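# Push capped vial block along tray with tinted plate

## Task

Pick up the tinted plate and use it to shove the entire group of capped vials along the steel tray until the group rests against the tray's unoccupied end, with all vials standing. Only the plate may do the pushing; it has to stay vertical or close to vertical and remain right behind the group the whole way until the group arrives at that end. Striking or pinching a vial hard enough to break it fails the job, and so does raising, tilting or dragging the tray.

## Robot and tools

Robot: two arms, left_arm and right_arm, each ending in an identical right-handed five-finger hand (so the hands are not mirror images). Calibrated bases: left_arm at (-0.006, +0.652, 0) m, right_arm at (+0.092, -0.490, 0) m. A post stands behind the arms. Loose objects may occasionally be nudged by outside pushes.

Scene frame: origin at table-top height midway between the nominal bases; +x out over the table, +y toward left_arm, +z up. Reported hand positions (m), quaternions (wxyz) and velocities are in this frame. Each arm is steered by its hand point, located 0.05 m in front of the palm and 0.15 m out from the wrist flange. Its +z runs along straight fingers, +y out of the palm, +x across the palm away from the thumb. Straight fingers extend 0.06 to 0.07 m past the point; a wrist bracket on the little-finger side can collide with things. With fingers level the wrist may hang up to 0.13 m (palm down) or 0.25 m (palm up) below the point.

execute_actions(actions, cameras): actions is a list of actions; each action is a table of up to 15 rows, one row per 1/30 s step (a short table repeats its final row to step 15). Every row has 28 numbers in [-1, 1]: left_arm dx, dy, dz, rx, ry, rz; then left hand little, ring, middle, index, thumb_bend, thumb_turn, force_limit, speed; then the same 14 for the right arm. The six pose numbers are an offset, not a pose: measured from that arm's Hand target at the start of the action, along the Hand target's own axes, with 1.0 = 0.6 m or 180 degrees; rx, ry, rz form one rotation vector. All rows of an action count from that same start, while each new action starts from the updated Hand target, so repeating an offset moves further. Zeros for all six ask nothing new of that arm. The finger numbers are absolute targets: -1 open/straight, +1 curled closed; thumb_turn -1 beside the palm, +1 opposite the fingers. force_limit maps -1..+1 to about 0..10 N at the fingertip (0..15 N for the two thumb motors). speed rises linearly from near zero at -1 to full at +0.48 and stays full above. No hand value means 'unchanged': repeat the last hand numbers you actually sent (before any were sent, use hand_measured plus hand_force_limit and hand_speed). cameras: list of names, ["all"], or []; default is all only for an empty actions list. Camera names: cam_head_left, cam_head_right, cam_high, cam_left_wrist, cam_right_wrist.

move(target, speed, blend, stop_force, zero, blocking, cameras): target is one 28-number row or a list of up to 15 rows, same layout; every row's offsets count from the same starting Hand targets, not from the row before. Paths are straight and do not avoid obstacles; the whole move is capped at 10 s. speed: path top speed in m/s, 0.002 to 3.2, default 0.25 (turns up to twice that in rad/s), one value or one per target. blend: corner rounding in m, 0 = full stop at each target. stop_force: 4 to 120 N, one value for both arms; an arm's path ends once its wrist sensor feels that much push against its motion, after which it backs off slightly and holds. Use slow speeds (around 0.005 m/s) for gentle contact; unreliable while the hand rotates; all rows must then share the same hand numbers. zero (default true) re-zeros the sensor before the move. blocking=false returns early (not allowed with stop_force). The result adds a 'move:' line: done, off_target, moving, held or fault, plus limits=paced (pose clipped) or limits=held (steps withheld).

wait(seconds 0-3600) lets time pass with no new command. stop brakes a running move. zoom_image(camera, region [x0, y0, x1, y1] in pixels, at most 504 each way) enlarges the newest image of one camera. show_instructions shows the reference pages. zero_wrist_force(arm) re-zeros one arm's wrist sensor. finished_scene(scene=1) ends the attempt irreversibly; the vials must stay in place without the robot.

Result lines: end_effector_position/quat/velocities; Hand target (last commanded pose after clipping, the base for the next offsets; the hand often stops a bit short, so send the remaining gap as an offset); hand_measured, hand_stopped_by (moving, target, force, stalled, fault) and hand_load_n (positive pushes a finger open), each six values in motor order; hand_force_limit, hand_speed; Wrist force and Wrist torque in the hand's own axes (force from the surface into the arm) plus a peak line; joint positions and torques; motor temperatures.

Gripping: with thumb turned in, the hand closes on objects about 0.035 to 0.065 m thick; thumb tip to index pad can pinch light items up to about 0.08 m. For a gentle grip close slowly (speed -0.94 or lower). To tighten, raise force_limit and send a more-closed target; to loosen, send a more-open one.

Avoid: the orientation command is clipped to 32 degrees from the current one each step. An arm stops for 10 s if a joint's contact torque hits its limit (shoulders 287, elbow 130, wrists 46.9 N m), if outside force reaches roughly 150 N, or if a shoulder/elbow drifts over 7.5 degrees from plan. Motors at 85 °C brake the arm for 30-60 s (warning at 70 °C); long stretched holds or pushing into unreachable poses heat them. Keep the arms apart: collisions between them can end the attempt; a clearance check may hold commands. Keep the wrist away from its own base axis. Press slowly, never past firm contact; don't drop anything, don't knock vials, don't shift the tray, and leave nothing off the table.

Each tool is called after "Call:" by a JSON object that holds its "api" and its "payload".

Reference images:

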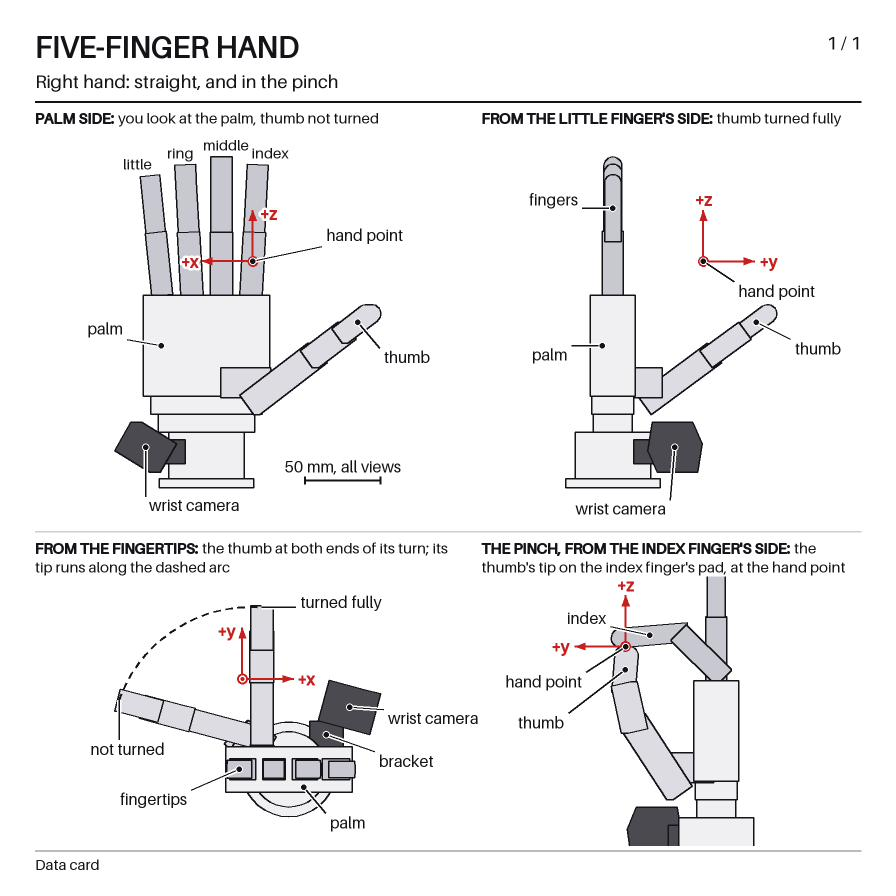

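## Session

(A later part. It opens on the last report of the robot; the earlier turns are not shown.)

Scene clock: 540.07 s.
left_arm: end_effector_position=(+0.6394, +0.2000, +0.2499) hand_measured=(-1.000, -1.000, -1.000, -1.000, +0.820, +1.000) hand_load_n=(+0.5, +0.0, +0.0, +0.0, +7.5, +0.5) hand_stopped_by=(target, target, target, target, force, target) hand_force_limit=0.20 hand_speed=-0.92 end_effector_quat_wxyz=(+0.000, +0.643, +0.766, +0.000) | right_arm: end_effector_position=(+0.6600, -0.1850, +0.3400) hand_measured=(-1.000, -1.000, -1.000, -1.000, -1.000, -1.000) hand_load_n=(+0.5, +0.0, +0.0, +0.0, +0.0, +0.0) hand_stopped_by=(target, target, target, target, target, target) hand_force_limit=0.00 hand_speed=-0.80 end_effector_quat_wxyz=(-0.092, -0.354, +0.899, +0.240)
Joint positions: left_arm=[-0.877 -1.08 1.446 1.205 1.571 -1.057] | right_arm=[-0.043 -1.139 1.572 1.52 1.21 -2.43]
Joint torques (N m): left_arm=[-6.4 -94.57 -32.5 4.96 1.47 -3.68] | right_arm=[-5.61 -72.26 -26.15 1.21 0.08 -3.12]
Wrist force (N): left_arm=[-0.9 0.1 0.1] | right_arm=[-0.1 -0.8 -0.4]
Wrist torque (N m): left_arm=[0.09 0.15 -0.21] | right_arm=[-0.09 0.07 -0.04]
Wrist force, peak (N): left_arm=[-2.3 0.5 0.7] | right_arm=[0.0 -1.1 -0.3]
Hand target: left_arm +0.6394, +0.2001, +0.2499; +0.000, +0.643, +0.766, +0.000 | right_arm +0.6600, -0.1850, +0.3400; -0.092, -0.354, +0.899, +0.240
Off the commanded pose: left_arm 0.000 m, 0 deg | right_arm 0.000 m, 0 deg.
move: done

Call:
{"api": "move", "payload": {"target": [0.0903,0.016,0,0,0,0.5, -1,-1,-1,-1,1,1,0.2,-0.92, -0.1945,0.1388,0.0805,0,0,0,-1,-1,-1,-1,-1,-1,0,-0.8], "speed": 0.15, "cameras": ["all"]}}

Call:
{"api": "zoom_image", "payload": {"camera": "cam_right_wrist", "region": [240, 80, 500, 330]}}

Call:
{"api": "zoom_image", "payload": {"camera": "cam_high", "region": [260, 90, 400, 210]}}

Call:
{"api": "zoom_image", "payload": {"camera": "cam_head_left", "region": [50, 250, 170, 360]}}

Call:
{"api": "zoom_image", "payload": {"camera": "cam_head_right", "region": [60, 250, 180, 360]}}

Scene clock: 560.70 s.
left_arm: end_effector_position=(+0.6394, +0.2551, +0.2499) hand_measured=(-1.000, -1.000, -1.000, -1.000, +0.820, +1.000) hand_load_n=(+0.0, +0.0, +0.0, +0.0, +7.5, +0.5) hand_stopped_by=(target, target, target, target, force, target) hand_force_limit=0.20 hand_speed=-0.92 end_effector_quat_wxyz=(+0.000, +0.996, +0.087, +0.000) | right_arm: end_effector_position=(+0.6801, -0.0350, +0.3399) hand_measured=(-1.000, -1.000, -1.000, -1.000, -1.000, -1.000) hand_load_n=(+0.0, +0.0, +0.0, +0.0, +0.0, +0.0) hand_stopped_by=(target, target, target, target, target, target) hand_force_limit=0.00 hand_speed=-0.80 end_effector_quat_wxyz=(-0.092, -0.354, +0.899, +0.240)
Joint positions: left_arm=[-0.694 -1.049 1.397 1.222 1.571 0.697] | right_arm=[0.17 -1.038 1.398 1.508 1.139 -2.213]
Joint torques (N m): left_arm=[-11.68 -97.48 -28.95 2.06 2.88 2.48] | right_arm=[-7.58 -83.62 -26.59 8.16 0.16 -3]
Wrist force (N): left_arm=[-0.9 0.3 0.3] | right_arm=[-0.3 -0.8 -0.6]
Wrist torque (N m): left_arm=[0.11 0.12 -0.07] | right_arm=[-0.08 0.10 -0.10]
Wrist force, peak (N): left_arm=[-1.6 -0.1 0.0] | right_arm=[0.1 -1.1 -0.7]
Hand target: left_arm +0.6394, +0.2551, +0.2499; +0.000, +0.996, +0.087, +0.000 | right_arm +0.6800, -0.0351, +0.3399; -0.092, -0.354, +0.899, +0.240
Off the commanded pose: left_arm 0.000 m, 0 deg | right_arm 0.000 m, 0 deg.
move: done
cam_left_wrist: T_world_to_cam=[[0.46601, -0.88348, -0.04797, -0.0563], [-0.72846, -0.41389, 0.54594, 0.4304], [-0.50218, -0.21947, -0.83645, 0.69459]] pos_world=[0.68857, 0.28084, 0.34332]
cam_right_wrist: T_world_to_cam=[[-0.75347, 0.43458, 0.49338, 0.35796], [0.65748, 0.49796, 0.56546, -0.62451], [0.00006, 0.75045, -0.66093, 0.36736]] pos_world=[0.6803, -0.12027, 0.41933]

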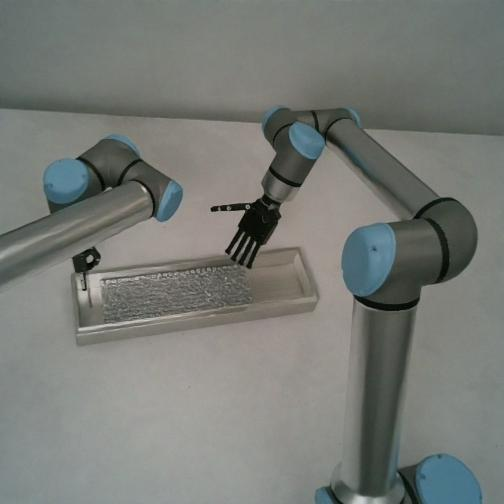

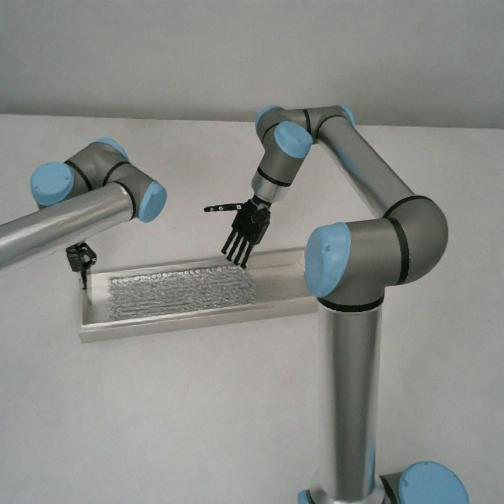

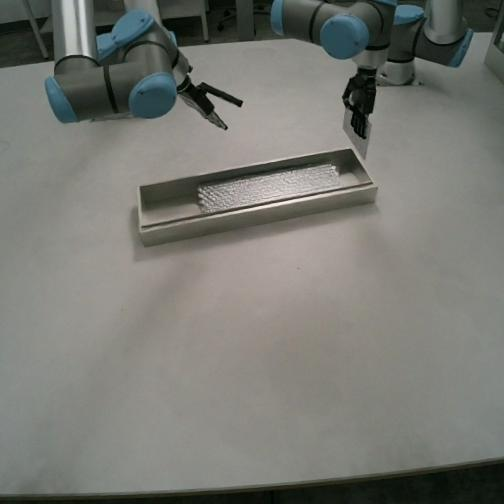

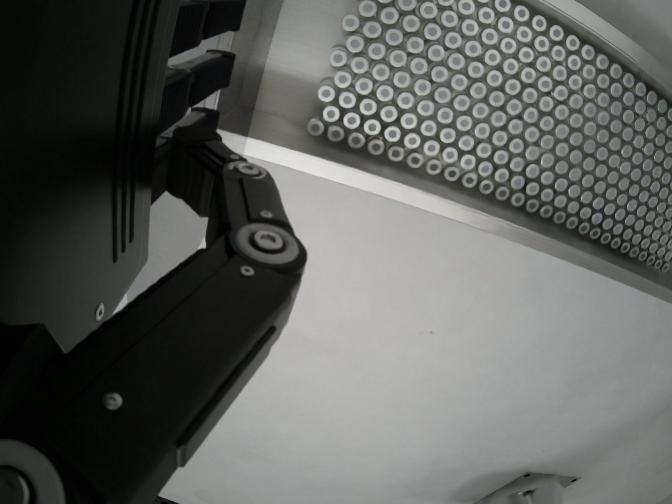

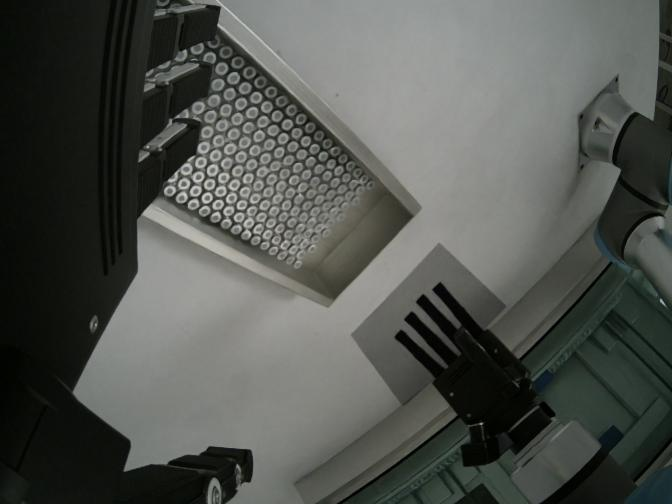

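Scaled by 1.938 from the camera's image (finer frame: 960x720).

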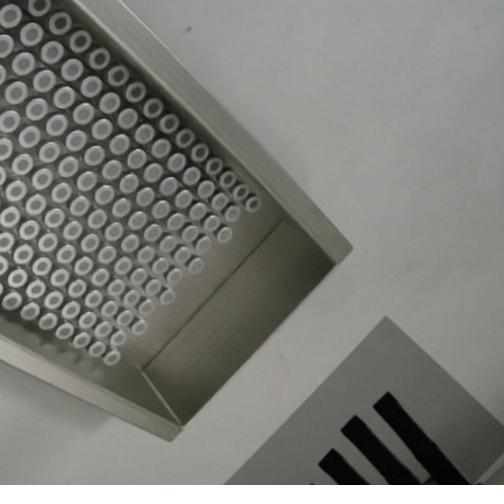

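Scaled by 3.600 from the camera's image (finer frame: 720x720).

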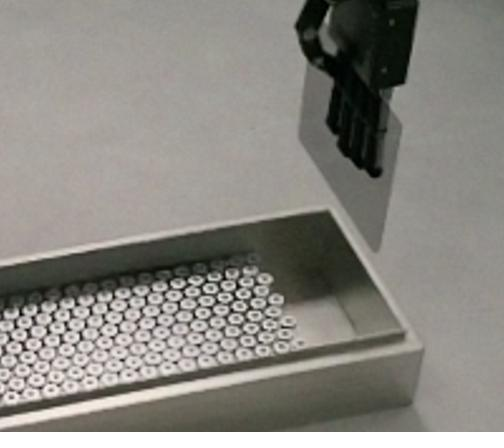

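Scaled by 4.200 from the camera's image (finer frame: 720x720).

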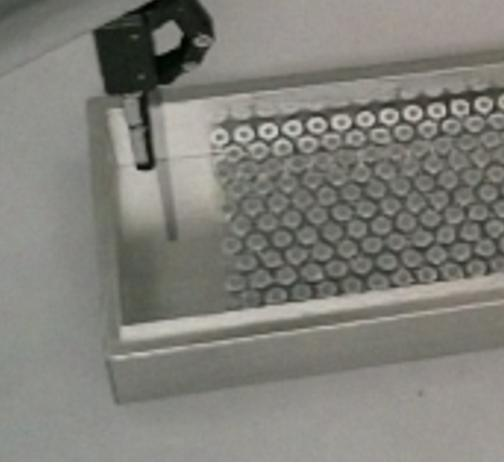

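Scaled by 4.200 from the camera's image (finer frame: 720x720).

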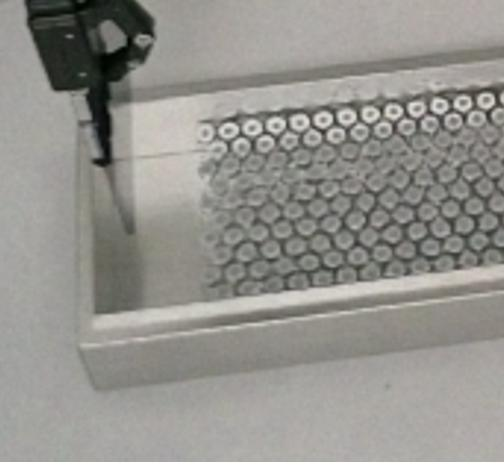

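Call:
{"api": "zoom_image", "payload": {"camera": "cam_right_wrist", "region": [350, 150, 450, 230]}}

Call:
{"api": "zoom_image", "payload": {"camera": "cam_right_wrist", "region": [260, 230, 360, 310]}}

Call:
{"api": "zoom_image", "payload": {"camera": "cam_right_wrist", "region": [340, 230, 520, 420]}}

Scaled by 5.040 from the camera's image (finer frame: 960x720).

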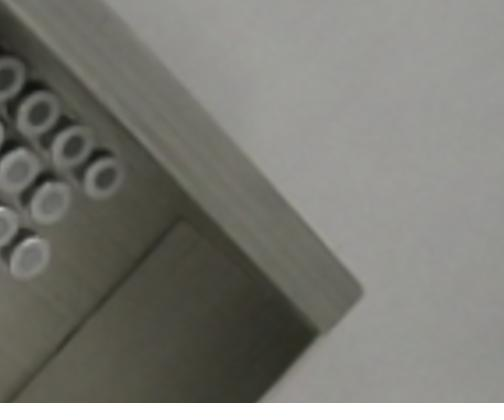

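Scaled by 5.040 from the camera's image (finer frame: 960x720).

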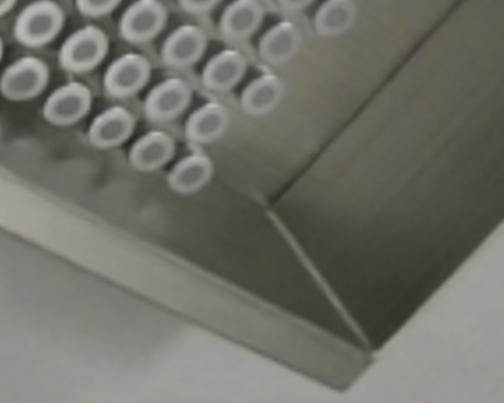

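Scaled by 2.653 from the camera's image (finer frame: 960x720).

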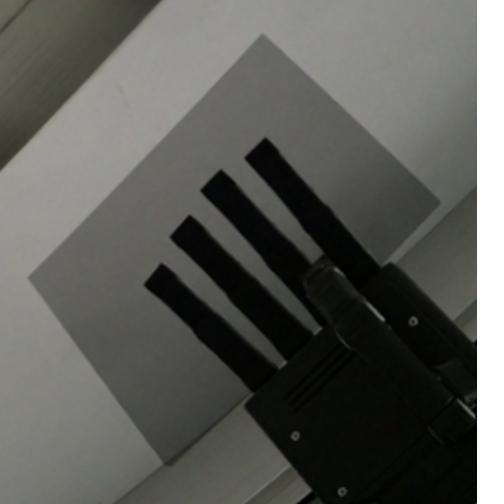

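Call:
{"api": "move", "payload": {"target": [-0.008,0.025,0.1,0,0,0, -1,-1,-1,-1,1,1,0.2,-0.92, 0,0,0,0,0,0,-1,-1,-1,-1,-1,-1,0,-0.8], "speed": 0.06, "cameras": ["all"]}}

Call:
{"api": "zoom_image", "payload": {"camera": "cam_right_wrist", "region": [350, 150, 450, 230]}}

Call:
{"api": "zoom_image", "payload": {"camera": "cam_right_wrist", "region": [280, 230, 380, 330]}}

Call:
{"api": "zoom_image", "payload": {"camera": "cam_right_wrist", "region": [240, 130, 480, 370]}}

Call:
{"api": "zoom_image", "payload": {"camera": "cam_high", "region": [300, 110, 400, 210]}}

Call:
{"api": "zoom_image", "payload": {"camera": "cam_left_wrist", "region": [150, 0, 400, 190]}}

Scene clock: 642.83 s.
left_arm: end_effector_position=(+0.6372, +0.2394, +0.1897) hand_measured=(-1.000, -1.000, -1.000, -1.000, +0.820, +1.000) hand_load_n=(+0.0, +0.0, +0.0, +0.0, +8.0, +0.5) hand_stopped_by=(target, target, target, target, force, target) hand_force_limit=0.20 hand_speed=-0.92 end_effector_quat_wxyz=(+0.000, +0.996, +0.087, +0.000) end_effector_velocity=(+0.000, +0.001, +0.004) end_effector_angular_velocity=(+0.000, +0.001, +0.001) | right_arm: end_effector_position=(+0.6800, -0.0351, +0.3399) hand_measured=(-1.000, -1.000, -1.000, -1.000, -1.000, -1.000) hand_load_n=(+0.0, -0.5, -0.5, +0.0, +0.0, +0.0) hand_stopped_by=(target, target, target, target, target, target) hand_force_limit=0.00 hand_speed=-0.80 end_effector_quat_wxyz=(-0.092, -0.354, +0.899, +0.240)
Joint positions: left_arm=[-0.712 -1.003 1.437 1.136 1.571 0.679] | right_arm=[0.169 -1.038 1.399 1.508 1.139 -2.213]
Joint velocities: left_arm=[0.001 -0.003 -0.002 0.007 0 0] | right_arm=[within noise]
Joint torques (N m): left_arm=[7.41 -102.22 -46.06 6.04 2.11 0.43] | right_arm=[-7.95 -83.21 -27.09 8.42 3.27 -2.97]
Wrist force (N): left_arm=[-1.0 0.5 -0.2] | right_arm=[-0.4 -0.6 -0.1]
Wrist torque (N m): left_arm=[0.17 0.15 -0.06] | right_arm=[-0.07 0.09 -0.08]
Wrist force, peak (N): left_arm=[-1.4 0.9 0.9] | right_arm=[-0.1 -1.1 -0.5]
Hand target: left_arm +0.6373, +0.2395, +0.1899; +0.000, +0.996, +0.087, +0.000 | right_arm +0.6800, -0.0351, +0.3399; -0.092, -0.354, +0.899, +0.240
Off the commanded pose: left_arm 0.000 m, 0 deg | right_arm 0.000 m, 0 deg.
move: done
cam_left_wrist: T_world_to_cam=[[0.46574, -0.88362, -0.04803, -0.07178], [-0.72857, -0.41369, 0.54594, 0.45519], [-0.50228, -0.21927, -0.83644, 0.6397]] pos_world=[0.68637, 0.26514, 0.28312]
cam_right_wrist: T_world_to_cam=[[-0.75347, 0.43456, 0.4934, 0.35799], [0.65749, 0.49804, 0.56539, -0.62442], [-0.00004, 0.75041, -0.66098, 0.36752]] pos_world=[0.6803, -0.12037, 0.41933]

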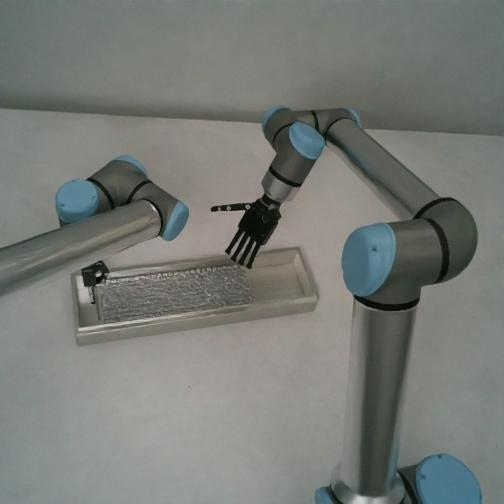

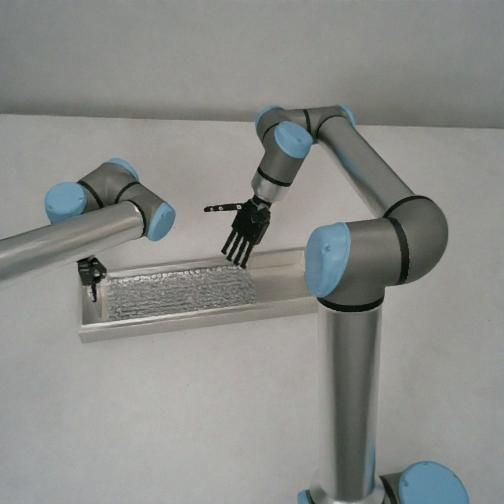

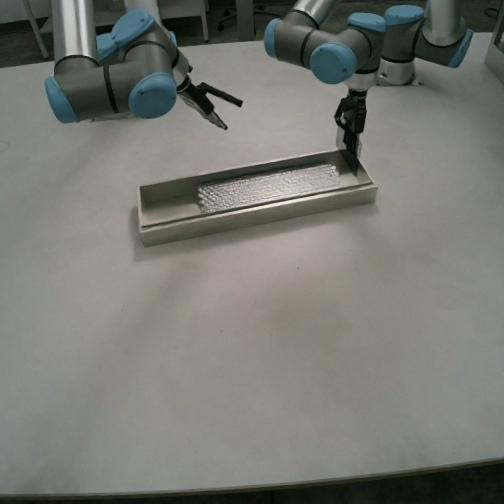

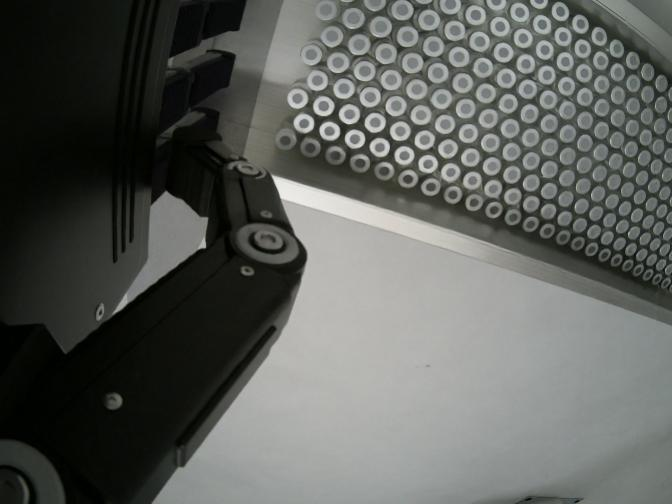

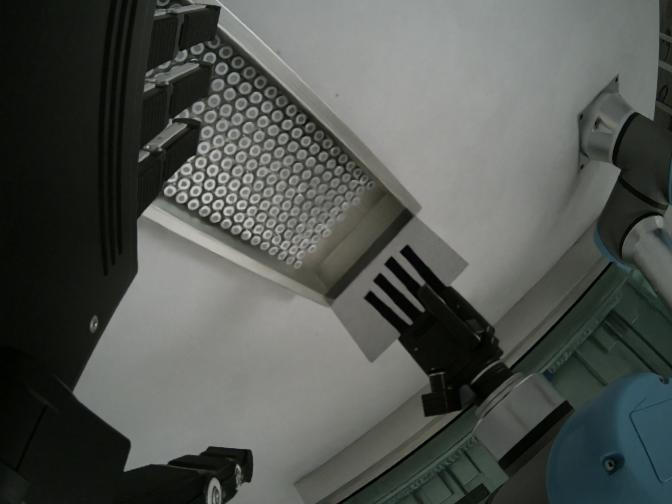

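Scaled by 5.040 from the camera's image (finer frame: 960x720).

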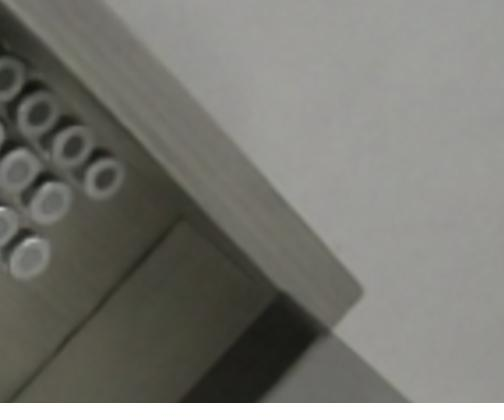

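Scaled by 5.040 from the camera's image (finer frame: 960x720).

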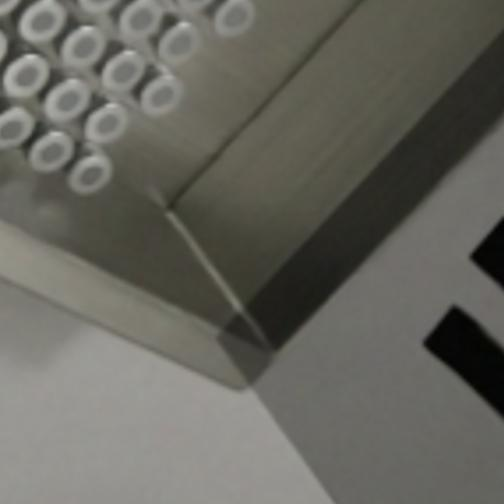

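Scaled by 2.100 from the camera's image (finer frame: 960x720).

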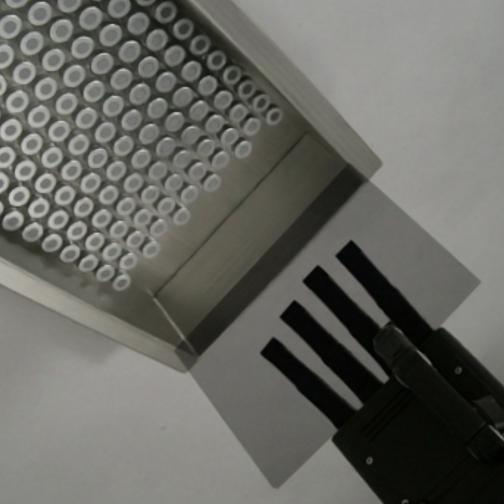

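Scaled by 5.040 from the camera's image (finer frame: 720x720).

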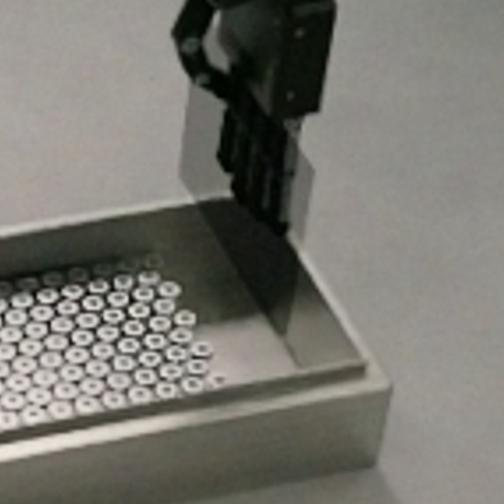

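Scaled by 2.016 from the camera's image (finer frame: 960x720).

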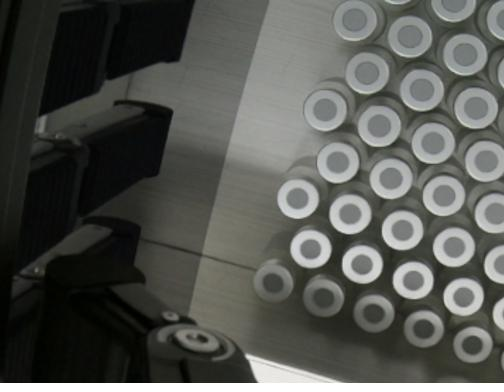

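Call:
{"api": "move", "payload": {"target": [0.004,0,0.0417,0,0,0, -1,-1,-1,-1,1,1,0.2,-0.92, 0,0,0,0,0,0,-1,-1,-1,-1,-1,-1,0,-0.8], "speed": 0.02, "stop_force": 4, "cameras": ["all"]}}

Call:
{"api": "zoom_image", "payload": {"camera": "cam_right_wrist", "region": [350, 150, 450, 230]}}

Call:
{"api": "zoom_image", "payload": {"camera": "cam_right_wrist", "region": [270, 230, 370, 330]}}

Call:
{"api": "zoom_image", "payload": {"camera": "cam_high", "region": [300, 110, 400, 210]}}

Call:
{"api": "zoom_image", "payload": {"camera": "cam_head_left", "region": [60, 260, 160, 360]}}

Scene clock: 689.30 s.
left_arm: end_effector_position=(+0.6396, +0.2399, +0.1649) hand_measured=(-1.000, -1.000, -1.000, -1.000, +0.820, +1.000) hand_load_n=(+0.0, +0.0, +0.0, +0.0, +7.5, +0.5) hand_stopped_by=(target, target, target, target, force, target) hand_force_limit=0.20 hand_speed=-0.92 end_effector_quat_wxyz=(+0.000, +0.996, +0.087, +0.000) | right_arm: end_effector_position=(+0.6800, -0.0351, +0.3399) hand_measured=(-1.000, -1.000, -1.000, -1.000, -1.000, -1.000) hand_load_n=(+0.0, +0.0, +0.0, +0.0, +0.0, +0.0) hand_stopped_by=(target, target, target, target, target, target) hand_force_limit=0.00 hand_speed=-0.80 end_effector_quat_wxyz=(-0.092, -0.354, +0.899, +0.240)
Joint positions: left_arm=[-0.709 -0.982 1.451 1.101 1.571 0.681] | right_arm=[0.169 -1.038 1.399 1.508 1.139 -2.213]
Joint torques (N m): left_arm=[-2.98 -100.7 -45.47 6.44 -0.59 1.14] | right_arm=[-8.01 -81.54 -26.37 8.28 3.36 -3.09]
Wrist force (N): left_arm=[-0.7 0.2 0.3] | right_arm=[0.0 -0.5 -0.5]
Wrist torque (N m): left_arm=[0.10 0.10 -0.21] | right_arm=[-0.04 0.05 -0.05]
Wrist force, peak (N): left_arm=[-1.4 0.2 0.6] | right_arm=[-0.2 -0.9 -0.8]
Hand target: left_arm +0.6396, +0.2399, +0.1649; +0.000, +0.996, +0.087, +0.000 | right_arm +0.6800, -0.0351, +0.3399; -0.092, -0.354, +0.899, +0.240
Off the commanded pose: left_arm 0.000 m, 0 deg | right_arm 0.000 m, 0 deg.
move: done
cam_left_wrist: T_world_to_cam=[[0.46571, -0.88364, -0.04784, -0.07377], [-0.72867, -0.41359, 0.54588, 0.4707], [-0.50215, -0.21936, -0.8365, 0.6202]] pos_world=[0.68877, 0.26554, 0.25832]
cam_right_wrist: T_world_to_cam=[[-0.75347, 0.43456, 0.4934, 0.35799], [0.65749, 0.49804, 0.56539, -0.62442], [-0.00004, 0.75041, -0.66098, 0.36752]] pos_world=[0.6803, -0.12037, 0.41933]

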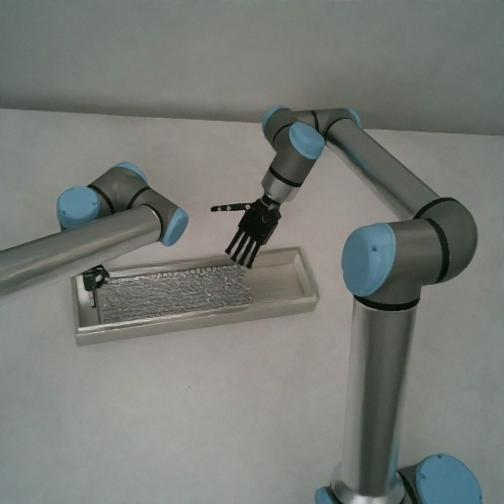

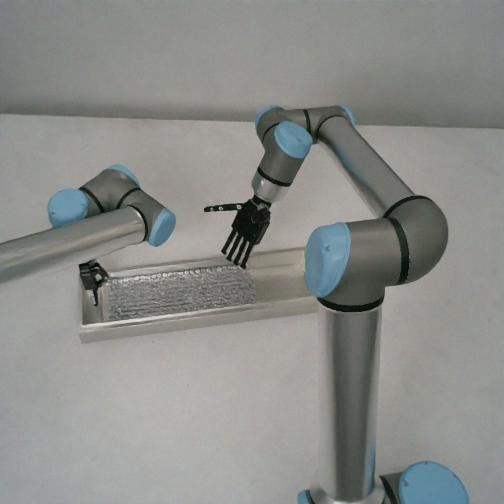

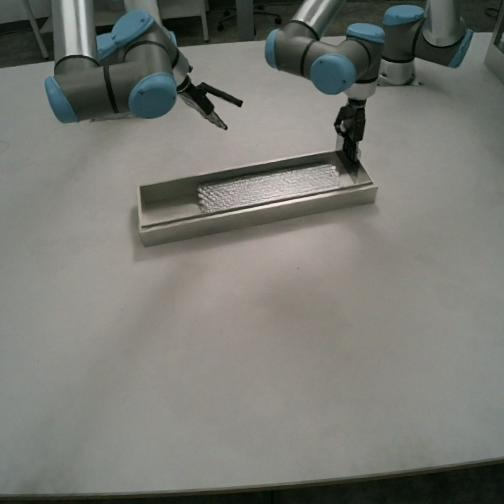

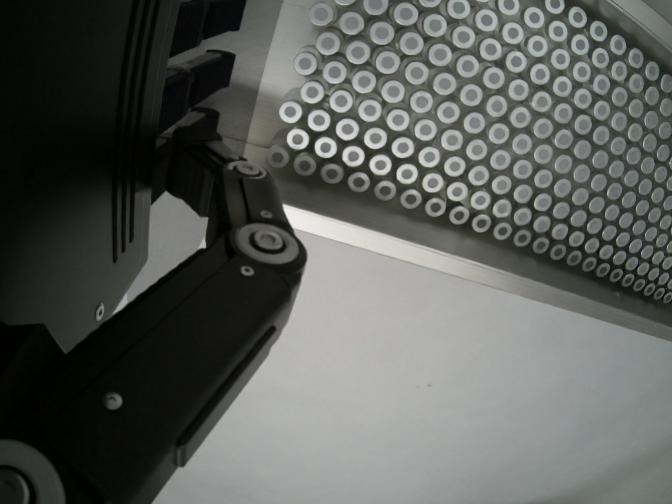

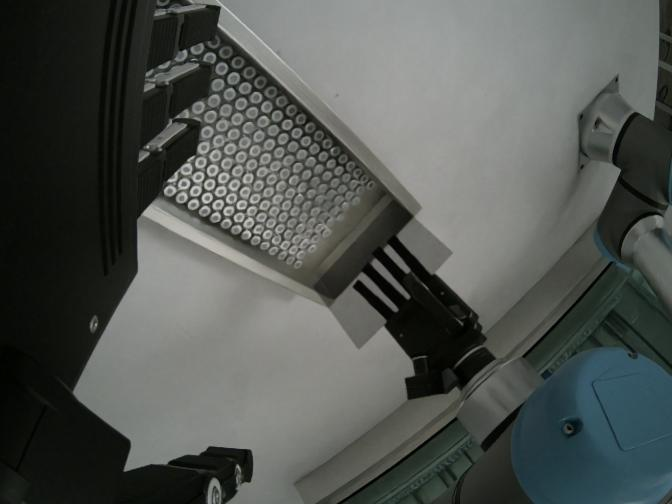

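Scaled by 5.040 from the camera's image (finer frame: 960x720).

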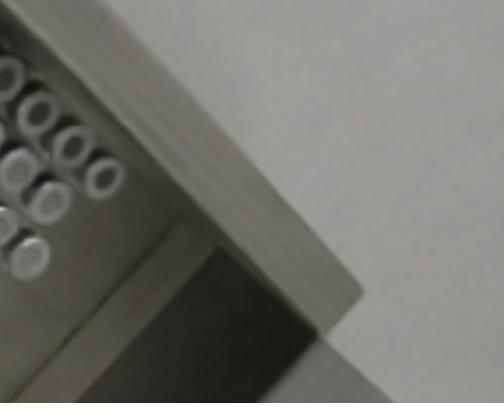

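Scaled by 5.040 from the camera's image (finer frame: 960x720).

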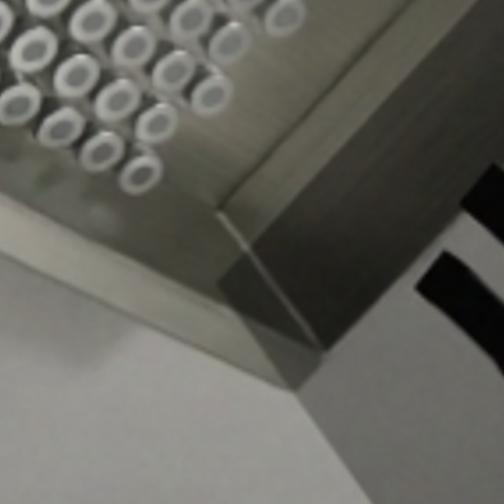

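Scaled by 5.040 from the camera's image (finer frame: 720x720).

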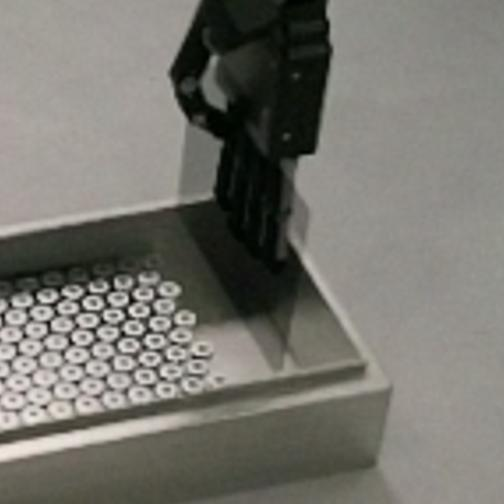

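Scaled by 5.040 from the camera's image (finer frame: 720x720).

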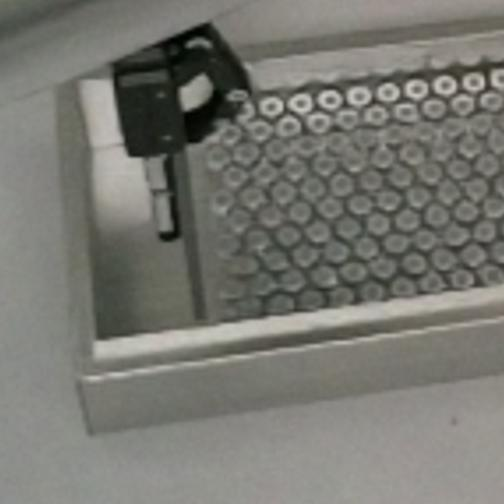

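Call:
{"api": "move", "payload": {"target": [0,0,0.0667,0,0,0, -1,-1,-1,-1,1,1,0.2,-0.92, 0,0,0,0,0,0,-1,-1,-1,-1,-1,-1,0,-0.8], "speed": 0.02, "stop_force": 4, "cameras": ["all"]}}

Call:
{"api": "zoom_image", "payload": {"camera": "cam_right_wrist", "region": [350, 150, 450, 230]}}

Call:
{"api": "zoom_image", "payload": {"camera": "cam_right_wrist", "region": [270, 230, 370, 330]}}

Call:
{"api": "zoom_image", "payload": {"camera": "cam_high", "region": [300, 110, 400, 210]}}

Call:
{"api": "zoom_image", "payload": {"camera": "cam_head_left", "region": [60, 260, 160, 360]}}

Call:
{"api": "zoom_image", "payload": {"camera": "cam_left_wrist", "region": [150, 0, 400, 230]}}

Scene clock: 714.27 s.
left_arm: end_effector_position=(+0.6396, +0.2399, +0.1249) hand_measured=(-1.000, -1.000, -1.000, -1.000, +0.820, +1.000) hand_load_n=(+0.0, +0.0, +0.0, +0.0, +7.5, +0.5) hand_stopped_by=(target, target, target, target, force, target) hand_force_limit=0.20 hand_speed=-0.92 end_effector_quat_wxyz=(+0.000, +0.996, +0.087, +0.000) | right_arm: end_effector_position=(+0.6800, -0.0351, +0.3399) hand_measured=(-1.000, -1.000, -1.000, -1.000, -1.000, -1.000) hand_load_n=(+0.0, +0.0, +0.0, +0.0, -0.5, +0.0) hand_stopped_by=(target, target, target, target, target, target) hand_force_limit=0.00 hand_speed=-0.80 end_effector_quat_wxyz=(-0.092, -0.354, +0.899, +0.240)
Joint positions: left_arm=[-0.709 -0.951 1.478 1.043 1.571 0.681] | right_arm=[0.169 -1.038 1.399 1.508 1.139 -2.213]
Joint torques (N m): left_arm=[-9.76 -101.37 -43.6 6.2 0.04 -2.07] | right_arm=[-10 -82.21 -26.38 8.11 2.86 -3.02]
Wrist force (N): left_arm=[-0.9 0.4 0.3] | right_arm=[-0.2 -0.8 -0.2]
Wrist torque (N m): left_arm=[0.11 0.14 -0.25] | right_arm=[-0.10 0.07 -0.08]
Wrist force, peak (N): left_arm=[-1.4 0.6 0.5] | right_arm=[-0.3 -0.9 -0.6]
Hand target: left_arm +0.6396, +0.2399, +0.1249; +0.000, +0.996, +0.087, +0.000 | right_arm +0.6800, -0.0351, +0.3399; -0.092, -0.354, +0.899, +0.240
Off the commanded pose: left_arm 0.000 m, 0 deg | right_arm 0.000 m, 0 deg.
move: done
cam_left_wrist: T_world_to_cam=[[0.46571, -0.88364, -0.04784, -0.07568], [-0.72867, -0.41359, 0.54588, 0.49254], [-0.50215, -0.21936, -0.8365, 0.58674]] pos_world=[0.68877, 0.26554, 0.21832]
cam_right_wrist: T_world_to_cam=[[-0.75347, 0.43456, 0.4934, 0.35799], [0.65749, 0.49804, 0.56539, -0.62442], [-0.00004, 0.75041, -0.66098, 0.36752]] pos_world=[0.6803, -0.12037, 0.41933]

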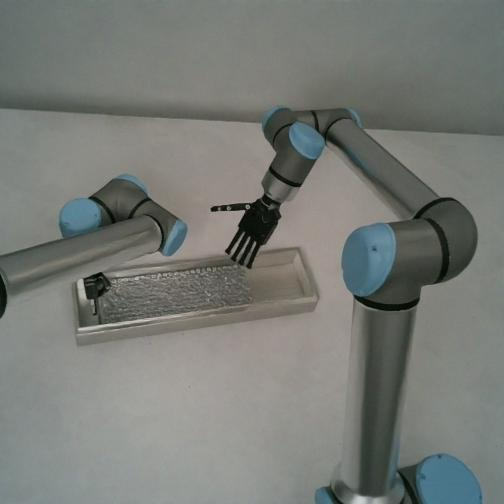

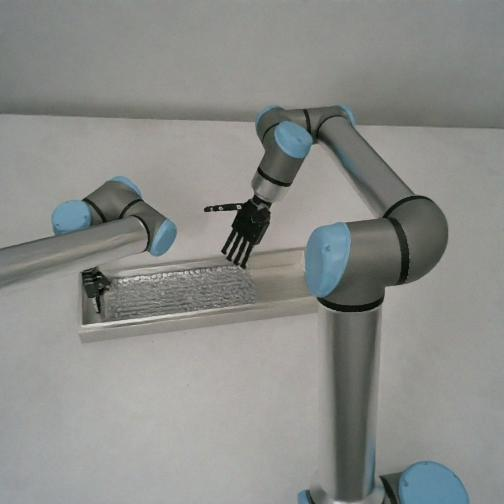

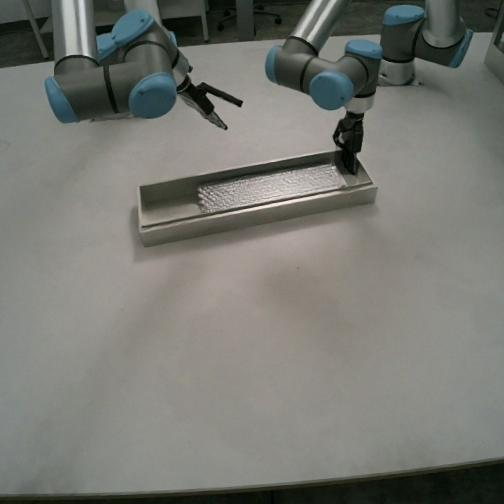

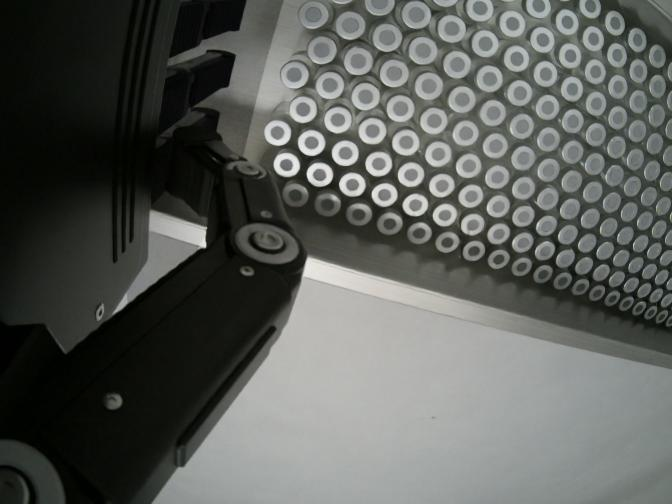

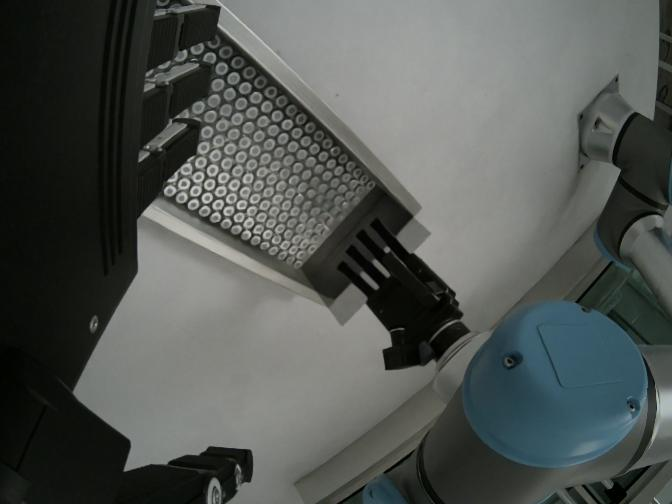

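Scaled by 5.040 from the camera's image (finer frame: 960x720).

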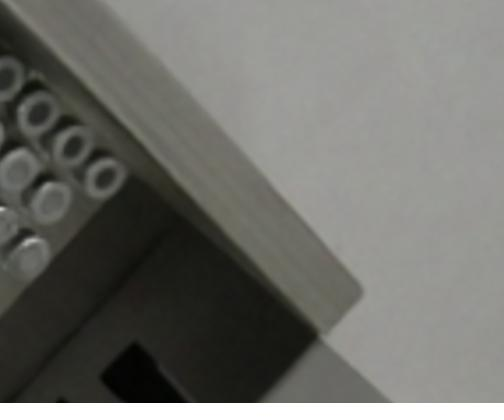

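Scaled by 5.040 from the camera's image (finer frame: 960x720).

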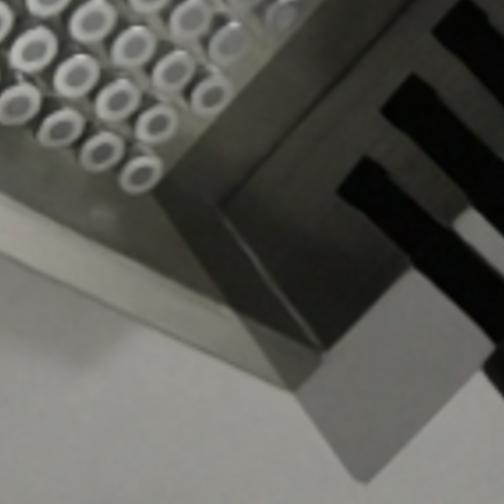

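Scaled by 5.040 from the camera's image (finer frame: 720x720).

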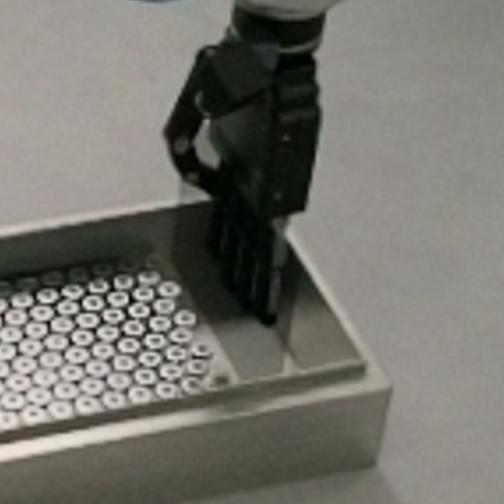

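Scaled by 5.040 from the camera's image (finer frame: 720x720).

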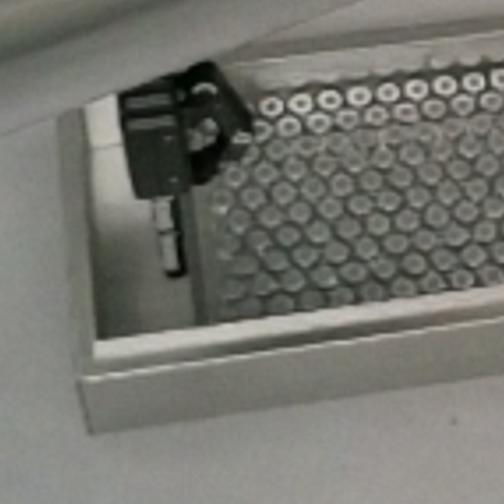

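Scaled by 2.016 from the camera's image (finer frame: 960x720).

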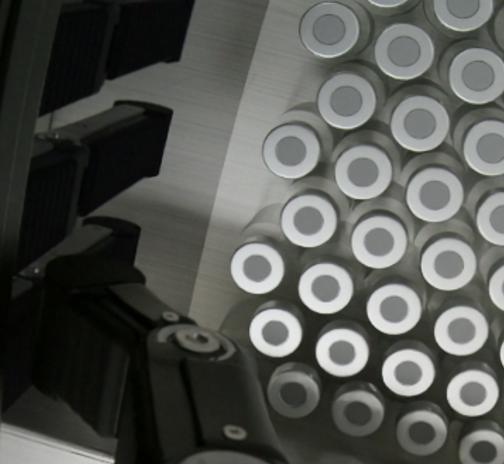

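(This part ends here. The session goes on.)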